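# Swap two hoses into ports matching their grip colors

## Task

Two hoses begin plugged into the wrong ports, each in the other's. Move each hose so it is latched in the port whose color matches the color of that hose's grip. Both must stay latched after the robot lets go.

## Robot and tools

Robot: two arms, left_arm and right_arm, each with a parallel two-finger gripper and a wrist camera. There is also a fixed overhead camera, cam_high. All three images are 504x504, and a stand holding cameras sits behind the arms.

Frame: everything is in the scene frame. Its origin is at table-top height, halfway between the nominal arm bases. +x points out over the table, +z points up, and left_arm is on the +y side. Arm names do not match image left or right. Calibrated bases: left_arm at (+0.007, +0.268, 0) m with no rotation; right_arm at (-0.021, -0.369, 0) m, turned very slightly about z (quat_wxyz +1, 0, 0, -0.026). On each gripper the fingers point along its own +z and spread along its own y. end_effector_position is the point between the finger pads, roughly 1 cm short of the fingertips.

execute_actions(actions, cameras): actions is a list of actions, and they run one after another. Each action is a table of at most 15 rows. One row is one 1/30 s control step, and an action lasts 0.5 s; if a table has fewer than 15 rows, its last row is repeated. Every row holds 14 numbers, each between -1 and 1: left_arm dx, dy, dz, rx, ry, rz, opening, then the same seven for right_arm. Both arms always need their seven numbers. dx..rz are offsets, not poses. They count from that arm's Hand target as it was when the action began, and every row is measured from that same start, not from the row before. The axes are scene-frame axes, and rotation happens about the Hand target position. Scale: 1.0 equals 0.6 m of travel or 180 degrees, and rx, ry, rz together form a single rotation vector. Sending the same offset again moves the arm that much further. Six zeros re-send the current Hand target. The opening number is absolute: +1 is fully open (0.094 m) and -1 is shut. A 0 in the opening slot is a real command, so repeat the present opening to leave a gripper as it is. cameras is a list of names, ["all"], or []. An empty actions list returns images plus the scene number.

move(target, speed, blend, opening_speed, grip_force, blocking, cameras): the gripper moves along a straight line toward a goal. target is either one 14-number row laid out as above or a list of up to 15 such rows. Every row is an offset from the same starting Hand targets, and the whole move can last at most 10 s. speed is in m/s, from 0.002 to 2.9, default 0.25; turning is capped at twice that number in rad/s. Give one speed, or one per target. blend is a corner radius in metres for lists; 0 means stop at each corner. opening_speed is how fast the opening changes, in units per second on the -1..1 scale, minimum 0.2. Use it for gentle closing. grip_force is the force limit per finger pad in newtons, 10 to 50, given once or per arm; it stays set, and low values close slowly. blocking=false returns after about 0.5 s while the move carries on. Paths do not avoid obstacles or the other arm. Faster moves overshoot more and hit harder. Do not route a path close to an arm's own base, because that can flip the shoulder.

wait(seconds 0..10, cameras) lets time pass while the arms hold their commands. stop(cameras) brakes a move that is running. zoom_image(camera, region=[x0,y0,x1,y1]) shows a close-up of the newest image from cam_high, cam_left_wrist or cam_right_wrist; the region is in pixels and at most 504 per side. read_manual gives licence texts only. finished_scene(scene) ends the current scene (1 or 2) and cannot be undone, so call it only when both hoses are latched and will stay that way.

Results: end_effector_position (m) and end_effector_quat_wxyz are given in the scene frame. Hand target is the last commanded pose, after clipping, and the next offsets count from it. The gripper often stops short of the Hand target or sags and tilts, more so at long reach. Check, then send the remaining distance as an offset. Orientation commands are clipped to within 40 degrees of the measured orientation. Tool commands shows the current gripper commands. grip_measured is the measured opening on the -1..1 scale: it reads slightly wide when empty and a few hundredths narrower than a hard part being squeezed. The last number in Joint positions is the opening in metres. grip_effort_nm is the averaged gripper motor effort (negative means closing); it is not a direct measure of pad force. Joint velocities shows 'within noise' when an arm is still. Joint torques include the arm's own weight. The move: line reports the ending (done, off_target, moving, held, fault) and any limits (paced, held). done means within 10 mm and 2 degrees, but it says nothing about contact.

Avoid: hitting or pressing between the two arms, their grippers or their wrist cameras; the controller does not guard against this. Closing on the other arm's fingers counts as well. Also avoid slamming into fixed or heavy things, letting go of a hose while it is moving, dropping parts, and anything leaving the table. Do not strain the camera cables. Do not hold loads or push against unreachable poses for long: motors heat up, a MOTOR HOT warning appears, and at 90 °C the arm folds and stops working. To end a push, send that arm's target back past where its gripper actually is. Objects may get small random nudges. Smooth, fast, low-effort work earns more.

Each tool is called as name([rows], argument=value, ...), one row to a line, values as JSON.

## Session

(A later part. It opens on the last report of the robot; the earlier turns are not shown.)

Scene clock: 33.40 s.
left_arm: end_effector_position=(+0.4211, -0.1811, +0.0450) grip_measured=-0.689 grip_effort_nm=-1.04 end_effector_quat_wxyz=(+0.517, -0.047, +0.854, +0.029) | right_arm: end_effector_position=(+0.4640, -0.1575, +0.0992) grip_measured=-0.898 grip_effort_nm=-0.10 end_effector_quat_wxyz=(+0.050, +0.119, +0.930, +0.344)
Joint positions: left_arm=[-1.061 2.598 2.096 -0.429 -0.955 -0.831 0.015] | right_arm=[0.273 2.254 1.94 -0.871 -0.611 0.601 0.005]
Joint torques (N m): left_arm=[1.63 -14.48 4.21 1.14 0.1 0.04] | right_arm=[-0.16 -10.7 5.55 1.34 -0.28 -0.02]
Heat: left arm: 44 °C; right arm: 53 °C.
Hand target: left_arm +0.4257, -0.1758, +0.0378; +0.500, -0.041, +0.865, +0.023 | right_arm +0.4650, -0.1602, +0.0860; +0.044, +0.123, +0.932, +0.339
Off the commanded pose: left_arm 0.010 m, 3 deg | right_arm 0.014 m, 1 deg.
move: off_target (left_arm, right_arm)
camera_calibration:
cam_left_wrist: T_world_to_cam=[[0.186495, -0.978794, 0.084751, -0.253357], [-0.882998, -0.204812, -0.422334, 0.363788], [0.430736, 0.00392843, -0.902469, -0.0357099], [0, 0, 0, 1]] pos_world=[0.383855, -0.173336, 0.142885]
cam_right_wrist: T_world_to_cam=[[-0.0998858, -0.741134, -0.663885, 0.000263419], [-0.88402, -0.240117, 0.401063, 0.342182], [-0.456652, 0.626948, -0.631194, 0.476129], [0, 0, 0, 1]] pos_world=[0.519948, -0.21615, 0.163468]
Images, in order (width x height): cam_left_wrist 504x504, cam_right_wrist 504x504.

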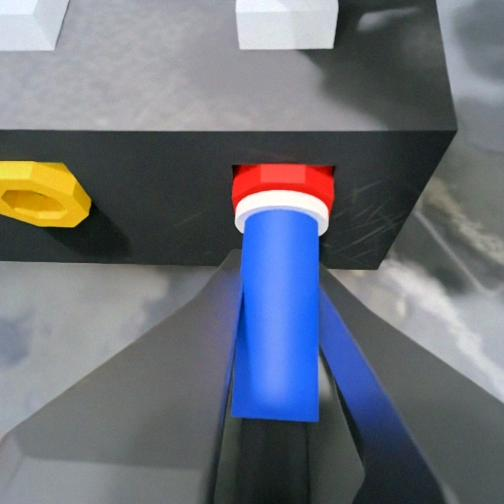

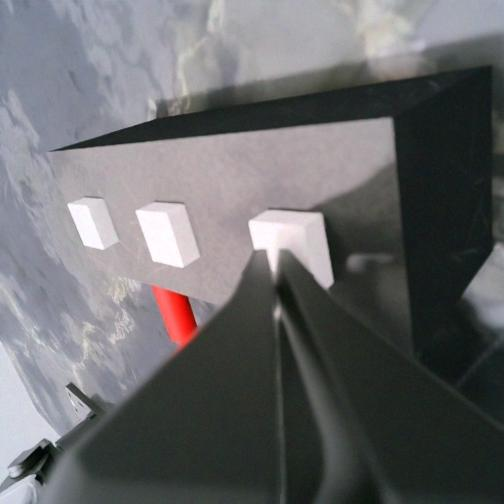

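move(target=[0,0,0,0,0,0,-0.9,0,-0.003,-0.025,0,0,0,-0.9], cameras=["cam_left_wrist","cam_right_wrist"], speed=0.06)

zoom_image(camera="cam_right_wrist", region=[210, 180, 370, 320])

Scene clock: 34.43 s.
left_arm: end_effector_position=(+0.4211, -0.1811, +0.0450) grip_measured=-0.689 grip_effort_nm=-1.04 end_effector_quat_wxyz=(+0.517, -0.047, +0.854, +0.029) | right_arm: end_effector_position=(+0.4673, -0.1558, +0.0949) grip_measured=-0.898 grip_effort_nm=-0.11 end_effector_quat_wxyz=(+0.056, +0.114, +0.925, +0.358)
Joint positions: left_arm=[-1.061 2.598 2.096 -0.429 -0.955 -0.831 0.015] | right_arm=[0.268 2.254 1.905 -0.811 -0.636 0.6 0.005]
Joint torques (N m): left_arm=[1.63 -14.48 4.22 1.14 0.09 0.04] | right_arm=[-0.05 -10.24 4.56 1.26 -0.02 -0.08]
Heat: left arm: 44 °C; right arm: 53 °C.
Hand target: left_arm +0.4257, -0.1758, +0.0378; +0.500, -0.041, +0.865, +0.023 | right_arm +0.4651, -0.1620, +0.0709; +0.044, +0.123, +0.932, +0.339
Off the commanded pose: left_arm 0.010 m, 3 deg | right_arm 0.025 m, 3 deg.
move: off_target (left_arm, right_arm)
camera_calibration:
cam_left_wrist: T_world_to_cam=[[0.186495, -0.978794, 0.084751, -0.253357], [-0.882998, -0.204812, -0.422334, 0.363788], [0.430736, 0.00392843, -0.902469, -0.0357099], [0, 0, 0, 1]] pos_world=[0.383855, -0.173336, 0.142885]
cam_right_wrist: T_world_to_cam=[[-0.0827814, -0.72299, -0.685881, -0.00404207], [-0.890424, -0.255418, 0.376705, 0.350211], [-0.44754, 0.64191, -0.622624, 0.47117], [0, 0, 0, 1]] pos_world=[0.522369, -0.215921, 0.158663]
Images, in order (width x height): cam_left_wrist 504x504, cam_right_wrist 504x504.

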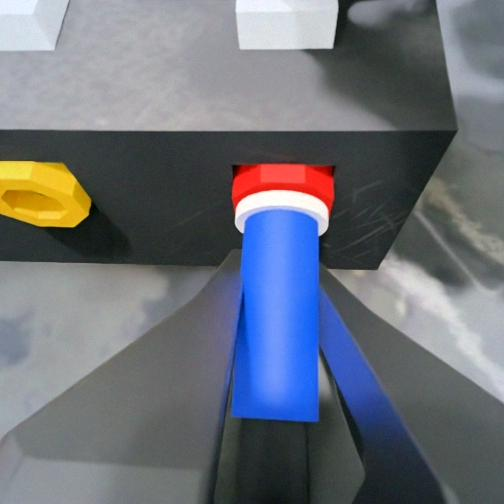

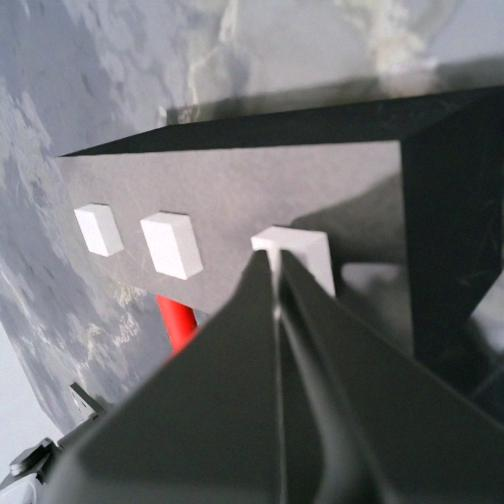

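Scaled by 3.150 from the camera's 504x504 image, which has a finer 720x720 frame.

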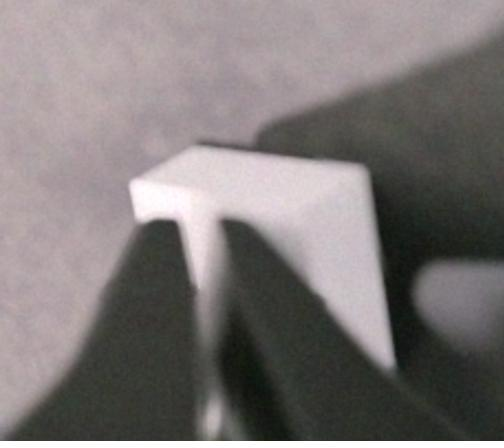

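move(target=[0,0,0,0,0,0,-0.9,-0.006,-0.004,-0.035,0,0,0,-0.9], cameras=["cam_left_wrist","cam_right_wrist"], speed=0.06)

zoom_image(camera="cam_right_wrist", region=[210, 180, 370, 320])

Scene clock: 35.63 s.
left_arm: end_effector_position=(+0.4211, -0.1811, +0.0450) grip_measured=-0.689 grip_effort_nm=-1.04 end_effector_quat_wxyz=(+0.517, -0.047, +0.854, +0.029) | right_arm: end_effector_position=(+0.4715, -0.1512, +0.0922) grip_measured=-0.899 grip_effort_nm=-0.08 end_effector_quat_wxyz=(+0.067, +0.099, +0.912, +0.393)
Joint positions: left_arm=[-1.061 2.598 2.096 -0.429 -0.955 -0.831 0.015] | right_arm=[0.257 2.25 1.844 -0.703 -0.705 0.594 0.005]
Joint torques (N m): left_arm=[1.63 -14.48 4.21 1.14 0.11 0.05] | right_arm=[0.5 -9.94 2.89 0.95 0.65 -0.12]
Heat: left arm: 45 °C; right arm: 53 °C.
Hand target: left_arm +0.4257, -0.1758, +0.0378; +0.500, -0.041, +0.865, +0.023 | right_arm +0.4614, -0.1644, +0.0498; +0.044, +0.123, +0.932, +0.339
Off the commanded pose: left_arm 0.010 m, 3 deg | right_arm 0.045 m, 8 deg.
move: off_target (left_arm, right_arm)
camera_calibration:
cam_left_wrist: T_world_to_cam=[[0.186495, -0.978794, 0.084751, -0.253357], [-0.882998, -0.204812, -0.422334, 0.363788], [0.430736, 0.00392843, -0.902469, -0.0357099], [0, 0, 0, 1]] pos_world=[0.383855, -0.173336, 0.142885]
cam_right_wrist: T_world_to_cam=[[-0.0383967, -0.674136, -0.737608, -0.0110479], [-0.898183, -0.300222, 0.321143, 0.358115], [-0.437941, 0.674838, -0.593971, 0.466219], [0, 0, 0, 1]] pos_world=[0.525405, -0.214557, 0.153765]
Images, in order (width x height): cam_left_wrist 504x504, cam_right_wrist 504x504.

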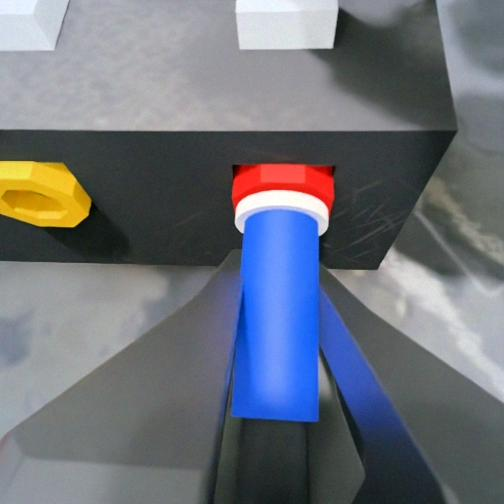

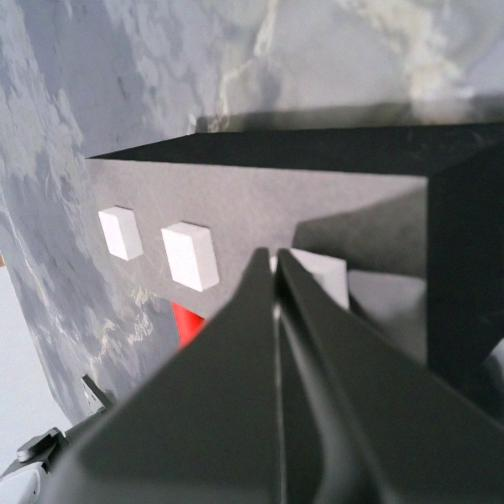

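Scaled by 3.150 from the camera's 504x504 image, which has a finer 720x720 frame.

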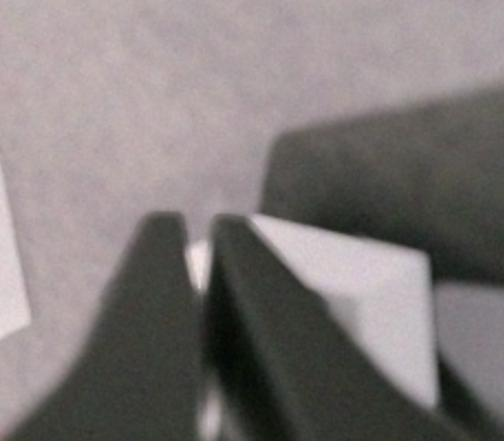

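move([
  [0,0,0,0,0,0,-0.9,0.0043,0.003,0.11,0,0,0,-0.9],
  [0,0,0,0,0,0,-0.9,0.0043,0.0107,0.1337,0.1406,-0.0338,0.0162,-0.9],
], cameras=["all"], speed=0.15, blend=[0.02,0])

zoom_image(camera="cam_right_wrist", region=[180, 160, 400, 350])

Scene clock: 40.03 s.
left_arm: end_effector_position=(+0.4211, -0.1811, +0.0450) grip_measured=-0.689 grip_effort_nm=-1.05 end_effector_quat_wxyz=(+0.517, -0.047, +0.854, +0.029) | right_arm: end_effector_position=(+0.4652, -0.1564, +0.1033) grip_measured=-0.899 grip_effort_nm=-0.08 end_effector_quat_wxyz=(+0.036, +0.099, +0.840, +0.532)
Joint positions: left_arm=[-1.061 2.598 2.096 -0.429 -0.955 -0.831 0.015] | right_arm=[0.178 2.233 1.665 -0.432 -1.032 0.693 0.005]
Joint torques (N m): left_arm=[1.63 -14.48 4.22 1.14 0.11 0.04] | right_arm=[-0.09 -16.85 5.34 1.6 -0.56 0.1]
Heat: left arm: 46 °C; right arm: 56 °C.
Hand target: left_arm +0.4257, -0.1758, +0.0378; +0.500, -0.041, +0.865, +0.023 | right_arm +0.4640, -0.1580, +0.1300; +0.057, +0.088, +0.834, +0.542
Off the commanded pose: left_arm 0.010 m, 3 deg | right_arm 0.027 m, 3 deg.
move: off_target (left_arm, right_arm)
camera_calibration:
cam_left_wrist: T_world_to_cam=[[0.186495, -0.978794, 0.084751, -0.253357], [-0.882998, -0.204812, -0.422334, 0.363788], [0.430736, 0.00392843, -0.902469, -0.0357099], [0, 0, 0, 1]] pos_world=[0.383855, -0.173336, 0.142885]
cam_right_wrist: T_world_to_cam=[[-0.0402763, -0.411575, -0.910486, 0.0531722], [-0.882568, -0.412562, 0.225535, 0.332325], [-0.468457, 0.812649, -0.346626, 0.483756], [0, 0, 0, 1]] pos_world=[0.52206, -0.234135, 0.141144]

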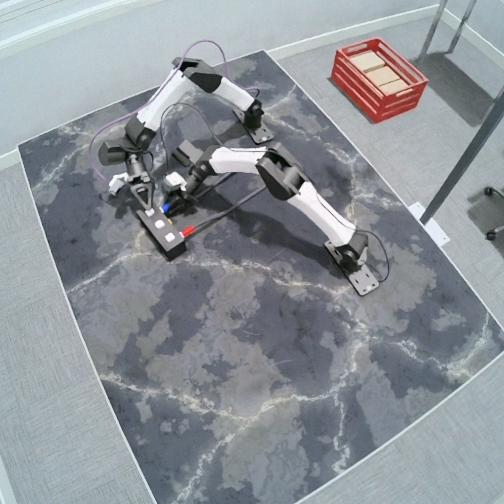

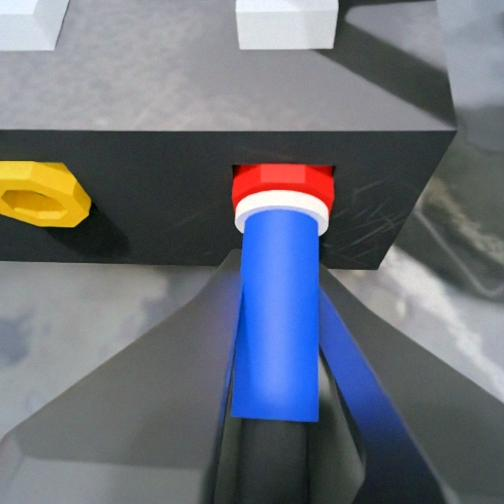

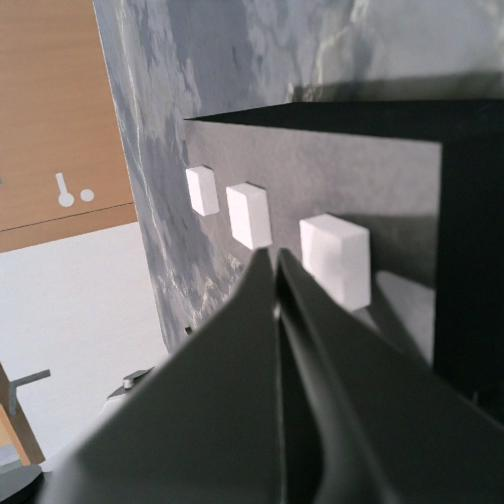

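Scaled by 2.291 from the camera's 504x504 image, which has a finer 720x720 frame.

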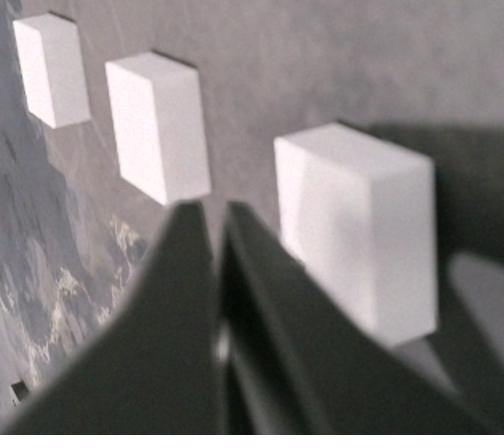

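move(target=[0,0,0,0,0,0,-0.9,0.0,0.0,-0.07,0,0,0,-0.9], cameras=["cam_left_wrist","cam_right_wrist"], speed=0.08)

zoom_image(camera="cam_right_wrist", region=[180, 160, 400, 350])

Scene clock: 41.37 s.
left_arm: end_effector_position=(+0.4211, -0.1811, +0.0450) grip_measured=-0.689 grip_effort_nm=-1.04 end_effector_quat_wxyz=(+0.517, -0.047, +0.854, +0.029) | right_arm: end_effector_position=(+0.4643, -0.1543, +0.0938) grip_measured=-0.899 grip_effort_nm=-0.08 end_effector_quat_wxyz=(+0.057, +0.077, +0.831, +0.547)
Joint positions: left_arm=[-1.061 2.598 2.096 -0.429 -0.955 -0.831 0.015] | right_arm=[0.178 2.233 1.585 -0.286 -1.058 0.694 0.005]
Joint torques (N m): left_arm=[1.62 -14.45 4.21 1.14 0.1 0.04] | right_arm=[-0.12 -12.11 4.98 1.6 -0.26 0.12]
Heat: left arm: 46 °C; right arm: 57 °C.
Hand target: left_arm +0.4257, -0.1758, +0.0378; +0.500, -0.041, +0.865, +0.023 | right_arm +0.4641, -0.1580, +0.0880; +0.057, +0.088, +0.834, +0.542
Off the commanded pose: left_arm 0.010 m, 3 deg | right_arm 0.007 m, 1 deg.
move: off_target (left_arm)
camera_calibration:
cam_left_wrist: T_world_to_cam=[[0.186495, -0.978794, 0.084751, -0.253357], [-0.882998, -0.204812, -0.422334, 0.363788], [0.430736, 0.00392843, -0.902469, -0.0357099], [0, 0, 0, 1]] pos_world=[0.383855, -0.173336, 0.142885]
cam_right_wrist: T_world_to_cam=[[0.0223503, -0.384508, -0.922851, 0.0216144], [-0.888656, -0.430545, 0.157866, 0.341028], [-0.458029, 0.816569, -0.351318, 0.474496], [0, 0, 0, 1]] pos_world=[0.519907, -0.23232, 0.132809]
Images, in order (width x height): cam_left_wrist 504x504, cam_right_wrist 504x504.

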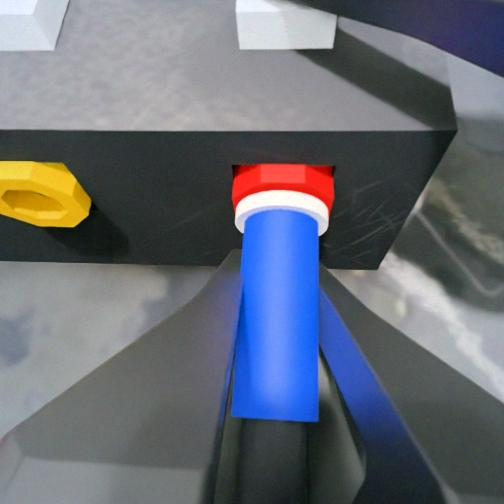

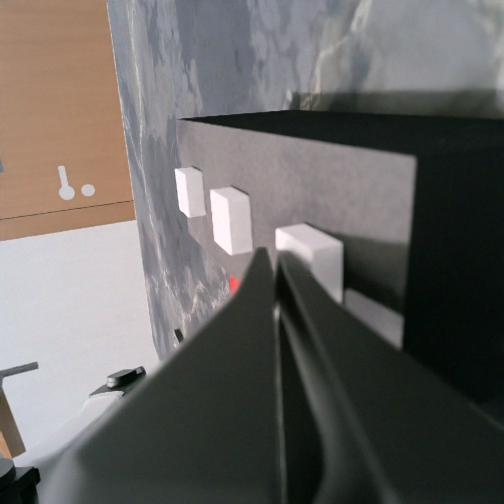

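Scaled by 2.291 from the camera's 504x504 image, which has a finer 720x720 frame.

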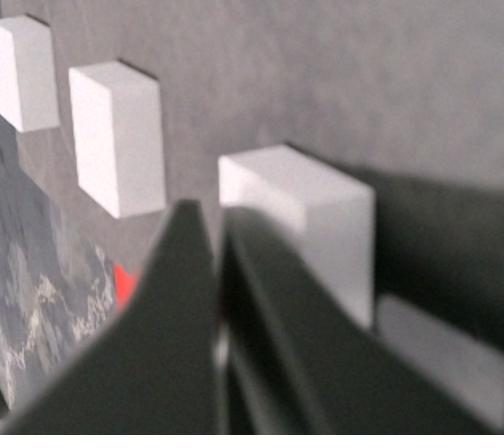

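move(target=[0,0,0,0,0,0,-0.9,0.0,0.0,-0.04,0,0,0,-0.9], cameras=["cam_left_wrist","cam_right_wrist"], speed=0.06)

zoom_image(camera="cam_right_wrist", region=[180, 160, 400, 350])

zoom_image(camera="cam_left_wrist", region=[220, 0, 440, 140])

Scene clock: 42.43 s.
left_arm: end_effector_position=(+0.4211, -0.1811, +0.0450) grip_measured=-0.689 grip_effort_nm=-1.04 end_effector_quat_wxyz=(+0.517, -0.047, +0.854, +0.029) | right_arm: end_effector_position=(+0.4652, -0.1537, +0.0928) grip_measured=-0.899 grip_effort_nm=-0.08 end_effector_quat_wxyz=(+0.072, +0.061, +0.824, +0.558)
Joint positions: left_arm=[-1.061 2.598 2.096 -0.429 -0.955 -0.831 0.015] | right_arm=[0.176 2.233 1.55 -0.201 -1.078 0.695 0.005]
Joint torques (N m): left_arm=[1.63 -14.48 4.21 1.14 0.1 0.05] | right_arm=[0.08 -9.14 4.51 1.55 -0.05 0.09]
Heat: left arm: 46 °C; right arm: 57 °C.
Hand target: left_arm +0.4257, -0.1758, +0.0378; +0.500, -0.041, +0.865, +0.023 | right_arm +0.4640, -0.1580, +0.0640; +0.057, +0.088, +0.834, +0.542
Off the commanded pose: left_arm 0.010 m, 3 deg | right_arm 0.029 m, 4 deg.
move: off_target (left_arm, right_arm)
camera_calibration:
cam_left_wrist: T_world_to_cam=[[0.186495, -0.978794, 0.084751, -0.253357], [-0.882998, -0.204812, -0.422334, 0.363788], [0.430736, 0.00392843, -0.902469, -0.0357099], [0, 0, 0, 1]] pos_world=[0.383855, -0.173336, 0.142885]
cam_right_wrist: T_world_to_cam=[[0.0686614, -0.363865, -0.928918, 0.0031191], [-0.890582, -0.441984, 0.107301, 0.345961], [-0.449609, 0.81991, -0.354399, 0.470968], [0, 0, 0, 1]] pos_world=[0.519644, -0.232107, 0.132686]
Images, in order (width x height): cam_left_wrist 504x504, cam_right_wrist 504x504.

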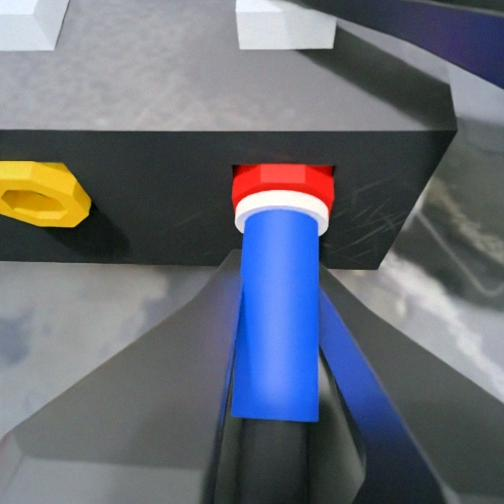

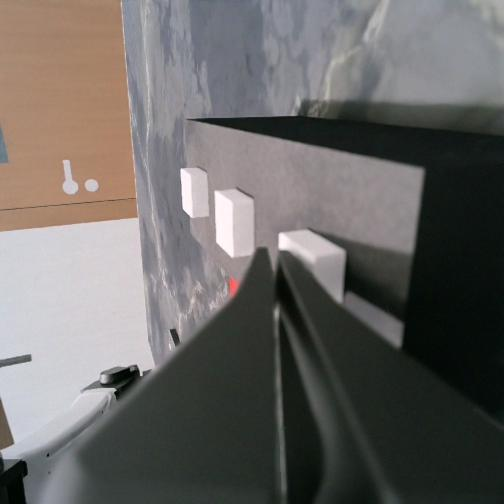

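Scaled by 2.291 from the camera's 504x504 image, which has a finer 720x720 frame.

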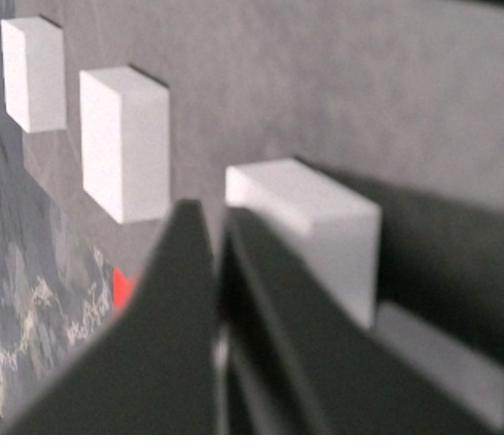

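Scaled by 2.291 from the camera's 504x504 image, which has a finer 720x720 frame.

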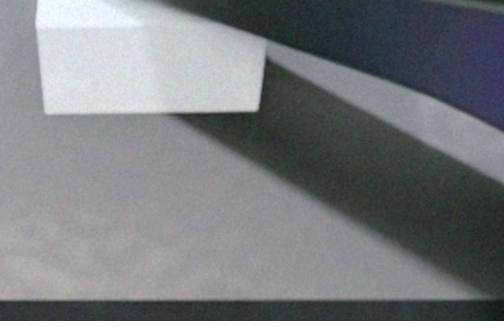

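move(target=[0,0,0,0,0,0,-0.9,0.0,0.0,-0.05,0,0,0,-0.9], cameras=["cam_left_wrist","cam_right_wrist"], speed=0.06)

zoom_image(camera="cam_left_wrist", region=[220, 0, 440, 140])

Scene clock: 43.70 s.
left_arm: end_effector_position=(+0.4211, -0.1811, +0.0450) grip_measured=-0.689 grip_effort_nm=-1.04 end_effector_quat_wxyz=(+0.517, -0.047, +0.854, +0.029) | right_arm: end_effector_position=(+0.4660, -0.1524, +0.0912) grip_measured=-0.899 grip_effort_nm=-0.07 end_effector_quat_wxyz=(+0.088, +0.033, +0.808, +0.582)
Joint positions: left_arm=[-1.061 2.598 2.096 -0.429 -0.955 -0.831 0.015] | right_arm=[0.17 2.252 1.516 -0.078 -1.135 0.695 0.005]
Joint torques (N m): left_arm=[1.65 -14.46 4.21 1.14 0.11 0.04] | right_arm=[0.43 -6.95 3.36 1.15 0.58 -0.04]
Heat: left arm: 47 °C; right arm: 57 °C.
Hand target: left_arm +0.4257, -0.1758, +0.0378; +0.500, -0.041, +0.865, +0.023 | right_arm +0.4641, -0.1581, +0.0342; +0.057, +0.088, +0.834, +0.542
Off the commanded pose: left_arm 0.010 m, 3 deg | right_arm 0.057 m, 9 deg.
move: off_target (left_arm, right_arm)
camera_calibration:
cam_left_wrist: T_world_to_cam=[[0.186495, -0.978794, 0.084751, -0.253357], [-0.882998, -0.204812, -0.422334, 0.363788], [0.430736, 0.00392843, -0.902469, -0.0357099], [0, 0, 0, 1]] pos_world=[0.383855, -0.173336, 0.142885]
cam_right_wrist: T_world_to_cam=[[0.13838, -0.313113, -0.93958, -0.0218164], [-0.88064, -0.472963, 0.027914, 0.345369], [-0.453127, 0.823569, -0.341188, 0.470756], [0, 0, 0, 1]] pos_world=[0.520477, -0.231185, 0.130478]
Images, in order (width x height): cam_left_wrist 504x504, cam_right_wrist 504x504.

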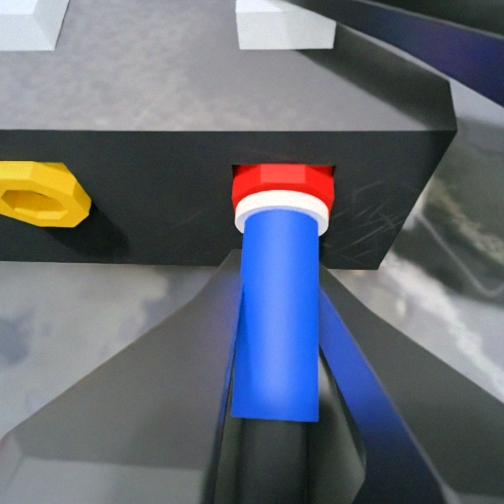

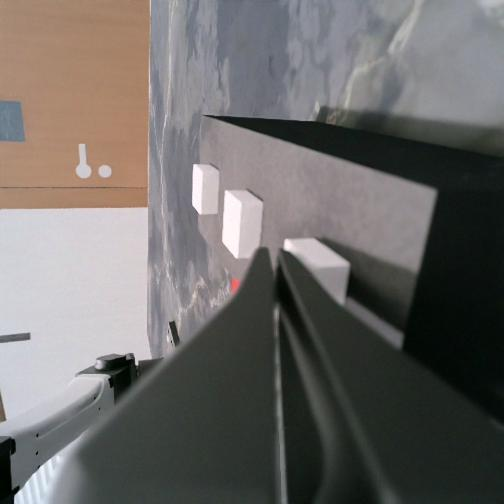

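Scaled by 2.291 from the camera's 504x504 image, which has a finer 720x720 frame.

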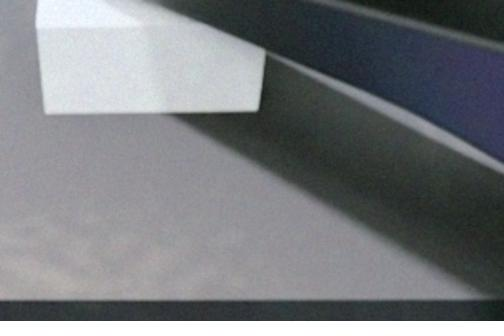

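move(target=[-0.058,-0.012,0.012,0,0,0,-0.9,0.0,0.0,0,0,0,0,-0.9], cameras=["cam_left_wrist"], speed=0.06)

Scene clock: 44.93 s.
left_arm: end_effector_position=(+0.4182, -0.1822, +0.0453) grip_measured=-0.691 grip_effort_nm=-1.04 end_effector_quat_wxyz=(+0.518, -0.062, +0.853, +0.011) | right_arm: end_effector_position=(+0.4660, -0.1524, +0.0911) grip_measured=-0.899 grip_effort_nm=-0.07 end_effector_quat_wxyz=(+0.088, +0.032, +0.808, +0.582)
Joint positions: left_arm=[-1.065 2.58 2.061 -0.397 -0.949 -0.866 0.015] | right_arm=[0.17 2.252 1.515 -0.077 -1.135 0.695 0.005]
Joint torques (N m): left_arm=[-3.86 -16.54 3.23 0.26 -0.32 -0.4] | right_arm=[0.36 -7.04 3.33 1.14 0.58 -0.02]
Heat: left arm: 47 °C; right arm: 56 °C.
Hand target: left_arm +0.3908, -0.1830, +0.0448; +0.500, -0.040, +0.865, +0.023 | right_arm +0.4641, -0.1581, +0.0342; +0.057, +0.088, +0.834, +0.542
Off the commanded pose: left_arm 0.027 m, 4 deg | right_arm 0.057 m, 9 deg.
move: off_target (left_arm, right_arm)
camera_calibration:
cam_left_wrist: T_world_to_cam=[[0.193907, -0.972299, 0.130515, -0.257934], [-0.878915, -0.231279, -0.417154, 0.35427], [0.435784, -0.0338227, -0.899415, -0.0432881], [0, 0, 0, 1]] pos_world=[0.380253, -0.170318, 0.142515]
Images, in order (width x height): cam_left_wrist 504x504.

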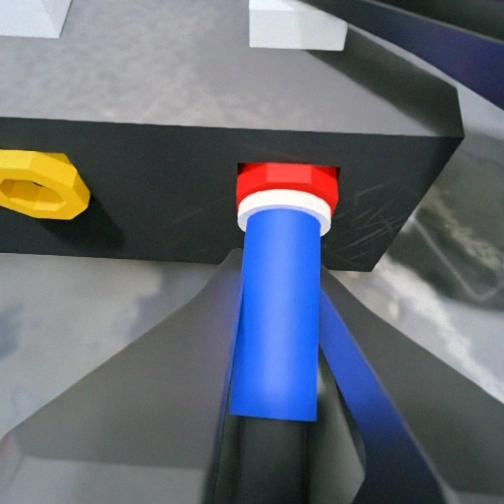

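move(target=[0.04,0.0,0.0,0,0,0,-0.9,0.0,-0.005,-0.05,-0.054,0.0115,0,-0.9], cameras=["cam_left_wrist","cam_right_wrist"], speed=0.06)

zoom_image(camera="cam_left_wrist", region=[220, 0, 480, 140])

Scene clock: 47.53 s.
left_arm: end_effector_position=(+0.4189, -0.1829, +0.0462) grip_measured=-0.691 grip_effort_nm=-1.04 end_effector_quat_wxyz=(+0.512, -0.056, +0.857, +0.012) | right_arm: end_effector_position=(+0.4651, -0.1525, +0.0882) grip_measured=-0.900 grip_effort_nm=-0.01 end_effector_quat_wxyz=(+0.102, +0.010, +0.818, +0.566)
Joint positions: left_arm=[-1.062 2.58 2.076 -0.419 -0.932 -0.858 0.015] | right_arm=[0.174 2.252 1.538 -0.15 -1.109 0.595 0.005]
Joint torques (N m): left_arm=[-0.58 -13.26 8.43 0.6 -0.27 0.08] | right_arm=[1.32 -6.45 3.3 0.07 1.79 -0.19]
Heat: left arm: 48 °C; right arm: 55 °C.
Hand target: left_arm +0.4148, -0.1830, +0.0448; +0.500, -0.040, +0.865, +0.023 | right_arm +0.4641, -0.1610, +0.0042; +0.049, +0.092, +0.878, +0.467
Off the commanded pose: left_arm 0.004 m, 3 deg | right_arm 0.085 m, 17 deg.
move: off_target (left_arm, right_arm)
camera_calibration:
cam_left_wrist: T_world_to_cam=[[0.18548, -0.975192, 0.12082, -0.255447], [-0.887929, -0.218998, -0.404502, 0.360532], [0.420927, -0.0322527, -0.906521, -0.0359465], [0, 0, 0, 1]] pos_world=[0.382638, -0.171313, 0.144113]
cam_right_wrist: T_world_to_cam=[[0.187749, -0.34946, -0.917948, -0.0548118], [-0.872137, -0.489198, 0.00785643, 0.339977], [-0.451804, 0.799101, -0.396623, 0.469915], [0, 0, 0, 1]] pos_world=[0.519107, -0.228348, 0.133394]
Images, in order (width x height): cam_left_wrist 504x504, cam_right_wrist 504x504.

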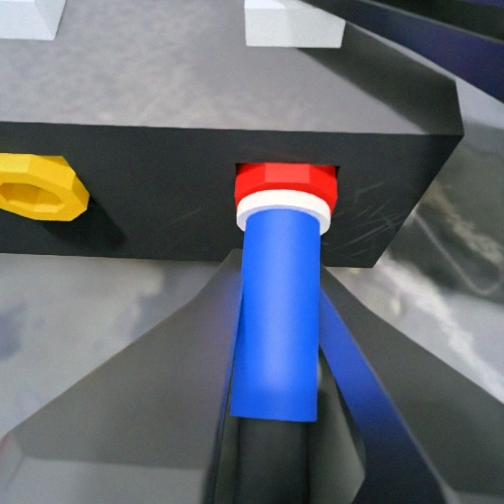

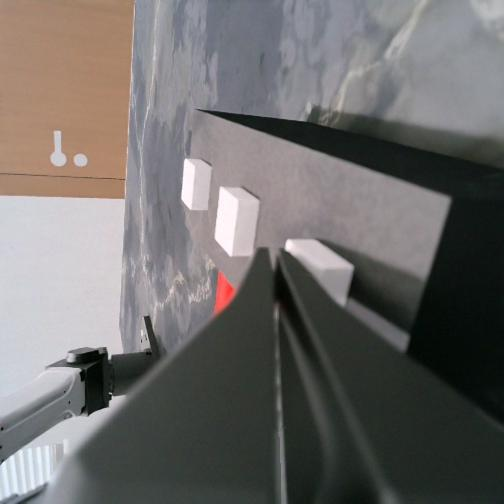

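Scaled by 1.938 from the camera's 504x504 image, which has a finer 720x720 frame.

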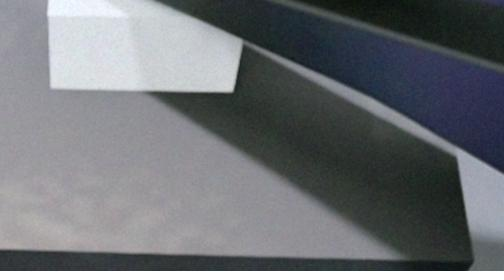

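zoom_image(camera="cam_left_wrist", region=[0, 110, 140, 240])

zoom_image(camera="cam_left_wrist", region=[210, 140, 370, 280])

Scaled by 3.600 from the camera's 504x504 image, which has a finer 720x720 frame.

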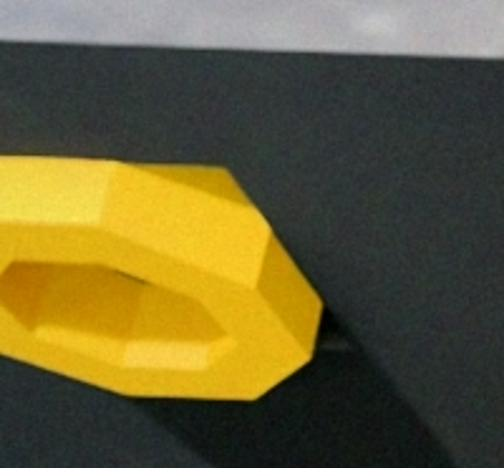

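Scaled by 3.150 from the camera's 504x504 image, which has a finer 720x720 frame.

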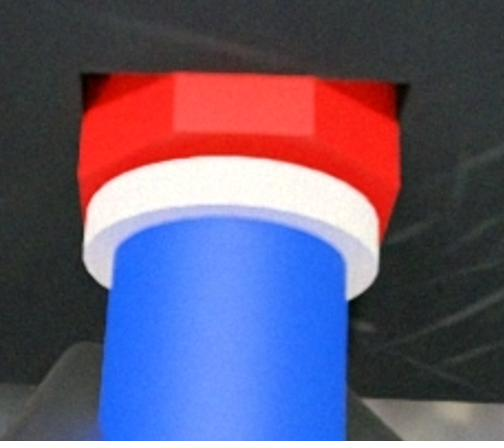

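move(target=[0.012,0.0,0.0,0,0,0,-0.9,0.0,-0.008,-0.03,-0.10,0.021,0,-0.9], cameras=["cam_left_wrist"], speed=0.1)

zoom_image(camera="cam_left_wrist", region=[220, 0, 480, 140])

Scene clock: 51.07 s.
left_arm: end_effector_position=(+0.4192, -0.1831, +0.0467) grip_measured=-0.691 grip_effort_nm=-1.04 end_effector_quat_wxyz=(+0.503, -0.050, +0.863, +0.012) | right_arm: end_effector_position=(+0.4709, -0.1331, +0.0826) grip_measured=-0.900 grip_effort_nm=-0.01 end_effector_quat_wxyz=(+0.098, +0.026, +0.893, +0.439)
Joint positions: left_arm=[-1.058 2.58 2.092 -0.449 -0.912 -0.855 0.015] | right_arm=[0.268 2.257 1.742 -0.511 -0.801 0.511 0.005]
Joint torques (N m): left_arm=[0.25 -11.88 9.7 0.87 -0.39 0.21] | right_arm=[-0.59 -4.52 3.97 0.13 1.77 -0.15]
Heat: left arm: 49 °C; right arm: 54 °C.
Hand target: left_arm +0.4221, -0.1830, +0.0449; +0.500, -0.040, +0.865, +0.023 | right_arm +0.4641, -0.1658, -0.0138; +0.034, +0.099, +0.941, +0.321
Off the commanded pose: left_arm 0.003 m, 2 deg | right_arm 0.102 m, 18 deg.
move: off_target (right_arm)
camera_calibration:
cam_left_wrist: T_world_to_cam=[[0.178507, -0.977647, 0.111091, -0.252769], [-0.89808, -0.208015, -0.387533, 0.366493], [0.401979, -0.0305913, -0.915138, -0.0269935], [0, 0, 0, 1]] pos_world=[0.385112, -0.171709, 0.145406]
Images, in order (width x height): cam_left_wrist 504x504.

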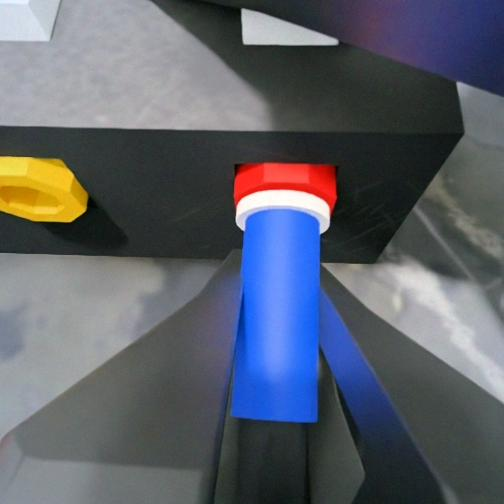

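Scaled by 1.938 from the camera's 504x504 image, which has a finer 720x720 frame.

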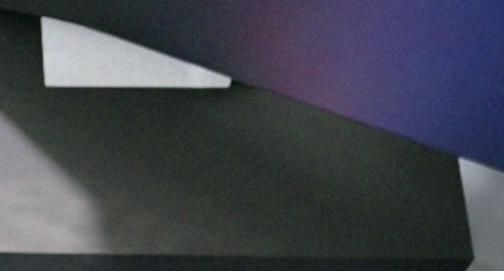

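move(target=[-0.05,-0.005,0,0,0,0,-0.9,0.0,0.0,0,0,0,0,-0.9], cameras=["cam_left_wrist","cam_right_wrist"], speed=0.06)

Scene clock: 53.50 s.
left_arm: end_effector_position=(+0.4184, -0.1832, +0.0460) grip_measured=-0.691 grip_effort_nm=-1.05 end_effector_quat_wxyz=(+0.506, -0.060, +0.860, +0.008) | right_arm: end_effector_position=(+0.4708, -0.1331, +0.0825) grip_measured=-0.900 grip_effort_nm=-0.01 end_effector_quat_wxyz=(+0.098, +0.026, +0.893, +0.439)
Joint positions: left_arm=[-1.061 2.58 2.085 -0.439 -0.919 -0.876 0.015] | right_arm=[0.268 2.257 1.742 -0.511 -0.801 0.511 0.005]
Joint torques (N m): left_arm=[-4.33 -15.15 4.16 0.47 -0.63 -0.32] | right_arm=[-0.64 -4.38 4.03 0.09 1.78 -0.12]
Heat: left arm: 49 °C; right arm: 53 °C.
Hand target: left_arm +0.3921, -0.1859, +0.0448; +0.500, -0.040, +0.865, +0.024 | right_arm +0.4641, -0.1658, -0.0138; +0.034, +0.099, +0.941, +0.321
Off the commanded pose: left_arm 0.026 m, 3 deg | right_arm 0.102 m, 18 deg.
move: off_target (left_arm, right_arm)
camera_calibration:
cam_left_wrist: T_world_to_cam=[[0.189384, -0.973295, 0.129733, -0.257292], [-0.892248, -0.225741, -0.391068, 0.359935], [0.409911, -0.0416921, -0.911172, -0.0327646], [0, 0, 0, 1]] pos_world=[0.383309, -0.170534, 0.144284]
cam_right_wrist: T_world_to_cam=[[0.12771, -0.605459, -0.785563, -0.0711289], [-0.889761, -0.419877, 0.178963, 0.357907], [-0.438195, 0.676109, -0.592337, 0.448104], [0, 0, 0, 1]] pos_world=[0.523893, -0.195756, 0.1455]
Images, in order (width x height): cam_left_wrist 504x504, cam_right_wrist 504x504.

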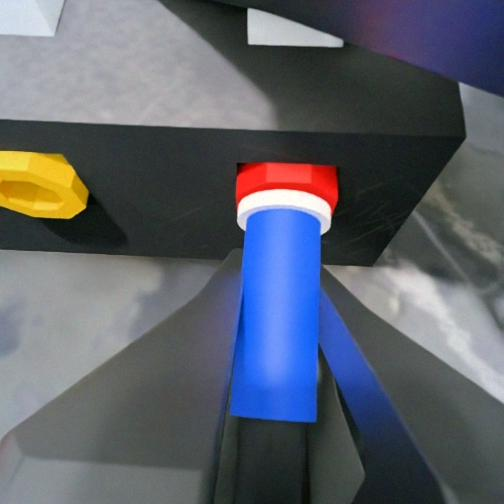

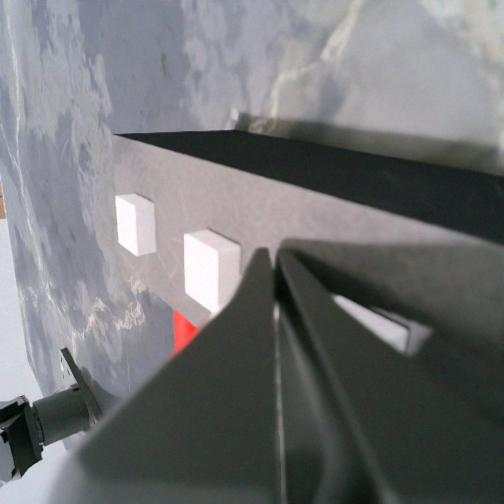

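zoom_image(camera="cam_right_wrist", region=[160, 160, 480, 400])

Scaled by 1.575 from the camera's 504x504 image, which has a finer 720x720 frame.

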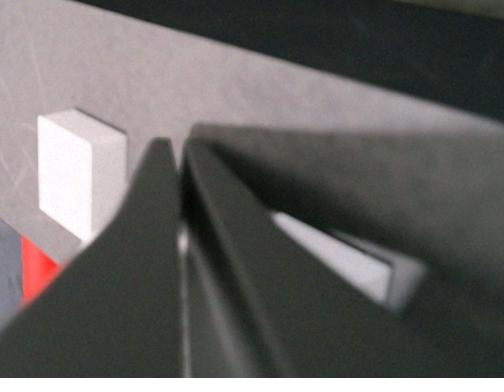

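move([
  [0.05,0.005,0,0,0,0,-0.9,0.0,-0.02,0.2,0.0561,-0.0118,0,-0.9],
  [0.05,0.005,0,0,0,0,-0.9,0.0,0.0,0.235,0.0561,-0.0118,0,-0.9],
], cameras=["cam_left_wrist","cam_right_wrist"], speed=0.12, blend=[0.02,0])

zoom_image(camera="cam_right_wrist", region=[180, 160, 400, 350])

Scene clock: 56.57 s.
left_arm: end_effector_position=(+0.4192, -0.1831, +0.0466) grip_measured=-0.691 grip_effort_nm=-1.04 end_effector_quat_wxyz=(+0.503, -0.051, +0.863, +0.012) | right_arm: end_effector_position=(+0.4572, -0.1671, +0.1093) grip_measured=-0.900 grip_effort_nm=-0.01 end_effector_quat_wxyz=(+0.024, +0.100, +0.910, +0.401)
Joint positions: left_arm=[-1.058 2.58 2.092 -0.449 -0.911 -0.857 0.015] | right_arm=[0.216 2.254 1.929 -0.903 -0.77 0.524 0.005]
Joint torques (N m): left_arm=[0.23 -11.86 9.68 0.88 -0.39 0.23] | right_arm=[0.42 -13.45 9.78 1.03 -0.32 0.11]
Heat: left arm: 50 °C; right arm: 54 °C.
Hand target: left_arm +0.4221, -0.1830, +0.0448; +0.500, -0.040, +0.865, +0.023 | right_arm +0.4641, -0.1659, +0.1271; +0.043, +0.096, +0.909, +0.404
Off the commanded pose: left_arm 0.003 m, 2 deg | right_arm 0.019 m, 2 deg.
move: off_target (right_arm); blend cut to 0.0121 m at target 1
camera_calibration:
cam_left_wrist: T_world_to_cam=[[0.179327, -0.97734, 0.112465, -0.253125], [-0.898014, -0.209304, -0.386992, 0.366147], [0.401762, -0.0315974, -0.915199, -0.0271641], [0, 0, 0, 1]] pos_world=[0.38511, -0.171611, 0.145303]
cam_right_wrist: T_world_to_cam=[[-0.075693, -0.656915, -0.750155, 0.0116474], [-0.860596, -0.33694, 0.381897, 0.304999], [-0.503631, 0.674488, -0.539835, 0.504793], [0, 0, 0, 1]] pos_world=[0.517592, -0.230059, 0.164764]
Images, in order (width x height): cam_left_wrist 504x504, cam_right_wrist 504x504.

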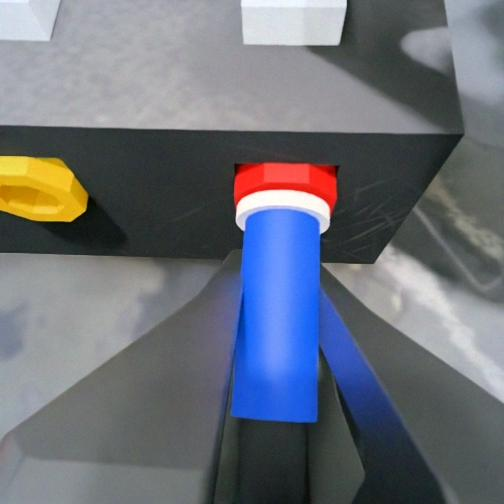

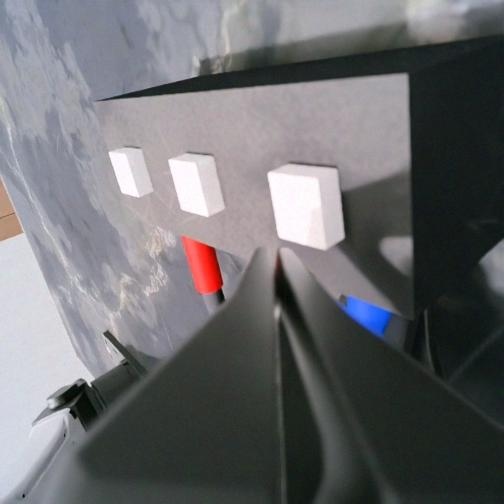

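Scaled by 2.291 from the camera's 504x504 image, which has a finer 720x720 frame.

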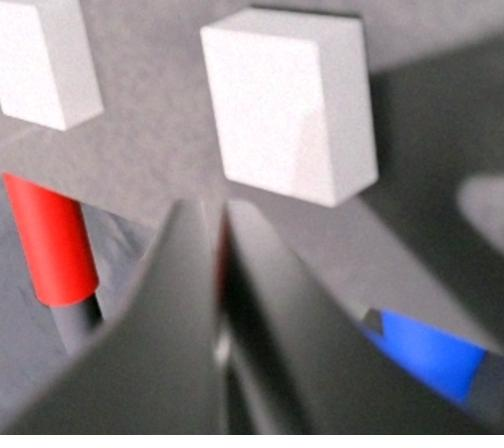

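move(target=[0,0,0,0,0,0,-0.9,0.009,0.008,-0.03,0,0,0,-0.9], cameras=["cam_right_wrist"], speed=0.08)

zoom_image(camera="cam_right_wrist", region=[180, 160, 400, 350])

Scene clock: 57.80 s.
left_arm: end_effector_position=(+0.4192, -0.1831, +0.0466) grip_measured=-0.691 grip_effort_nm=-1.04 end_effector_quat_wxyz=(+0.503, -0.051, +0.863, +0.012) | right_arm: end_effector_position=(+0.4630, -0.1637, +0.1115) grip_measured=-0.900 grip_effort_nm=-0.01 end_effector_quat_wxyz=(+0.037, +0.095, +0.909, +0.405)
Joint positions: left_arm=[-1.058 2.58 2.092 -0.449 -0.911 -0.857 0.015] | right_arm=[0.221 2.254 1.929 -0.866 -0.767 0.534 0.005]
Joint torques (N m): left_arm=[0.21 -11.86 9.68 0.87 -0.4 0.23] | right_arm=[0.66 -10.67 8.5 1.31 -0.3 0.1]
Heat: left arm: 50 °C; right arm: 54 °C.
Hand target: left_arm +0.4221, -0.1830, +0.0448; +0.500, -0.040, +0.865, +0.023 | right_arm +0.4694, -0.1610, +0.1091; +0.043, +0.095, +0.909, +0.405
Off the commanded pose: left_arm 0.003 m, 2 deg | right_arm 0.007 m, 1 deg.
move: done
camera_calibration:
cam_right_wrist: T_world_to_cam=[[-0.0547881, -0.653313, -0.755103, 0.00736343], [-0.872232, -0.336781, 0.354669, 0.318741], [-0.486014, 0.678057, -0.551389, 0.500413], [0, 0, 0, 1]] pos_world=[0.521627, -0.227152, 0.168435]
Images, in order (width x height): cam_right_wrist 504x504.

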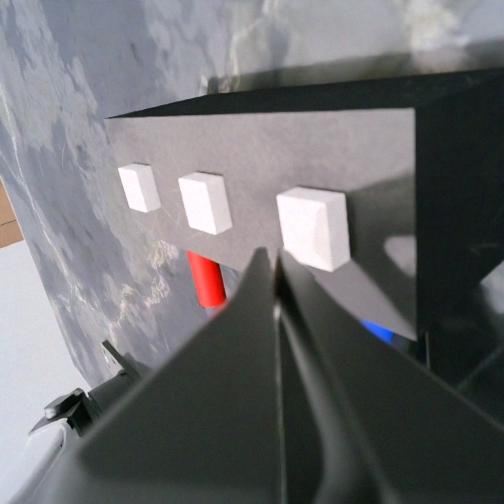

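Scaled by 2.291 from the camera's 504x504 image, which has a finer 720x720 frame.

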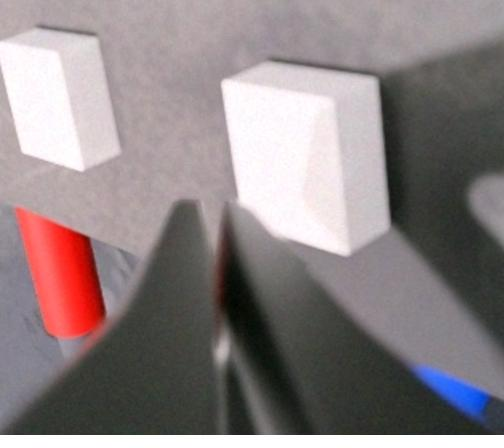

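move(target=[0,0,0,0,0,0,-0.9,0.0,0.0,-0.04,0,0,0,-0.9], cameras=["cam_right_wrist"], speed=0.06)

zoom_image(camera="cam_right_wrist", region=[180, 160, 400, 350])

Scene clock: 59.03 s.
left_arm: end_effector_position=(+0.4192, -0.1831, +0.0466) grip_measured=-0.691 grip_effort_nm=-1.04 end_effector_quat_wxyz=(+0.503, -0.051, +0.863, +0.012) | right_arm: end_effector_position=(+0.4700, -0.1626, +0.0969) grip_measured=-0.900 grip_effort_nm=-0.01 end_effector_quat_wxyz=(+0.050, +0.090, +0.907, +0.408)
Joint positions: left_arm=[-1.058 2.58 2.092 -0.449 -0.911 -0.857 0.015] | right_arm=[0.221 2.271 1.889 -0.781 -0.765 0.534 0.005]
Joint torques (N m): left_arm=[0.23 -11.86 9.68 0.88 -0.4 0.23] | right_arm=[0.66 -10.97 5.79 1.38 -0.32 0.11]
Heat: left arm: 50 °C; right arm: 54 °C.
Hand target: left_arm +0.4221, -0.1830, +0.0448; +0.500, -0.040, +0.865, +0.023 | right_arm +0.4695, -0.1610, +0.0851; +0.043, +0.095, +0.909, +0.405
Off the commanded pose: left_arm 0.003 m, 2 deg | right_arm 0.012 m, 1 deg.
move: off_target (right_arm)
camera_calibration:
cam_right_wrist: T_world_to_cam=[[-0.0332867, -0.650382, -0.758878, -0.0118845], [-0.882245, -0.337653, 0.328077, 0.337651], [-0.469613, 0.680437, -0.562556, 0.488842], [0, 0, 0, 1]] pos_world=[0.527062, -0.226347, 0.155207]
Images, in order (width x height): cam_right_wrist 504x504.

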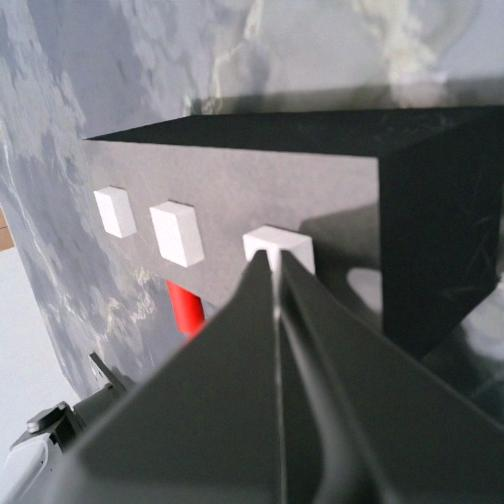

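Scaled by 2.291 from the camera's 504x504 image, which has a finer 720x720 frame.

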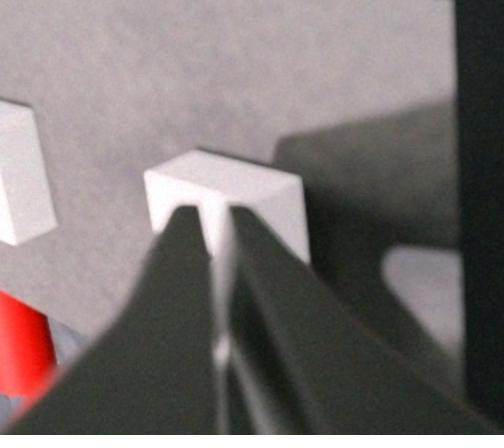

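move([
  [0,0,0,0,0,0,-0.9,-0.012,0.0,0.005,0,0,0,-0.9],
  [0,0,0,0,0,0,-0.9,-0.012,0.0,-0.03,0,0,0,-0.9],
], cameras=["cam_left_wrist","cam_right_wrist"], speed=0.06)

zoom_image(camera="cam_right_wrist", region=[180, 160, 400, 350])

Scene clock: 60.77 s.
left_arm: end_effector_position=(+0.4192, -0.1831, +0.0466) grip_measured=-0.691 grip_effort_nm=-1.04 end_effector_quat_wxyz=(+0.503, -0.051, +0.863, +0.012) | right_arm: end_effector_position=(+0.4715, -0.1539, +0.0925) grip_measured=-0.900 grip_effort_nm=-0.01 end_effector_quat_wxyz=(+0.060, +0.071, +0.892, +0.442)
Joint positions: left_arm=[-1.058 2.58 2.092 -0.449 -0.911 -0.857 0.015] | right_arm=[0.221 2.271 1.823 -0.661 -0.834 0.536 0.005]
Joint torques (N m): left_arm=[0.23 -11.89 9.66 0.88 -0.4 0.23] | right_arm=[0.85 -12.14 3.41 0.95 0.39 0.08]
Heat: left arm: 50 °C; right arm: 54 °C.
Hand target: left_arm +0.4221, -0.1830, +0.0448; +0.500, -0.040, +0.865, +0.023 | right_arm +0.4623, -0.1610, +0.0671; +0.043, +0.095, +0.909, +0.404
Off the commanded pose: left_arm 0.003 m, 2 deg | right_arm 0.028 m, 6 deg.
move: off_target (right_arm)
camera_calibration:
cam_left_wrist: T_world_to_cam=[[0.179327, -0.97734, 0.112465, -0.253125], [-0.898014, -0.209304, -0.386992, 0.366147], [0.401762, -0.0315974, -0.915199, -0.0271641], [0, 0, 0, 1]] pos_world=[0.38511, -0.171611, 0.145303]
cam_right_wrist: T_world_to_cam=[[0.0153422, -0.595314, -0.803347, -0.0198153], [-0.884335, -0.38301, 0.266937, 0.34298], [-0.466601, 0.706332, -0.532333, 0.480877], [0, 0, 0, 1]] pos_world=[0.527991, -0.220091, 0.148514]
Images, in order (width x height): cam_left_wrist 504x504, cam_right_wrist 504x504.

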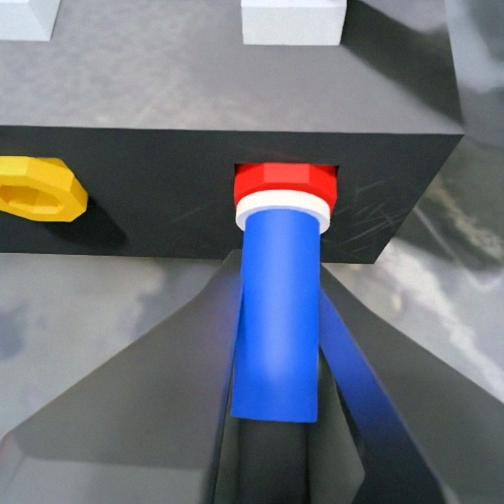

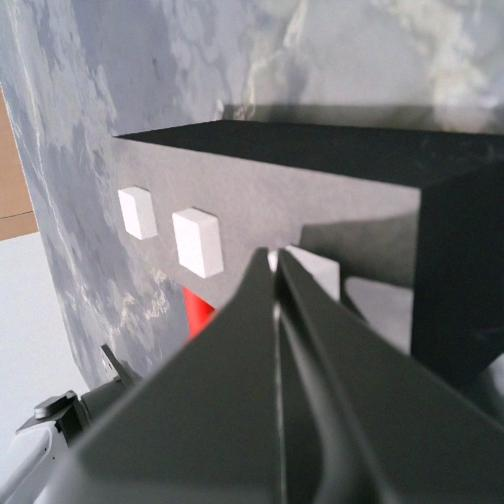

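Scaled by 2.291 from the camera's 504x504 image, which has a finer 720x720 frame.

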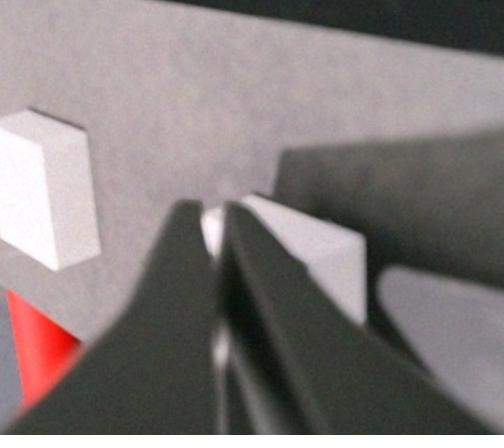

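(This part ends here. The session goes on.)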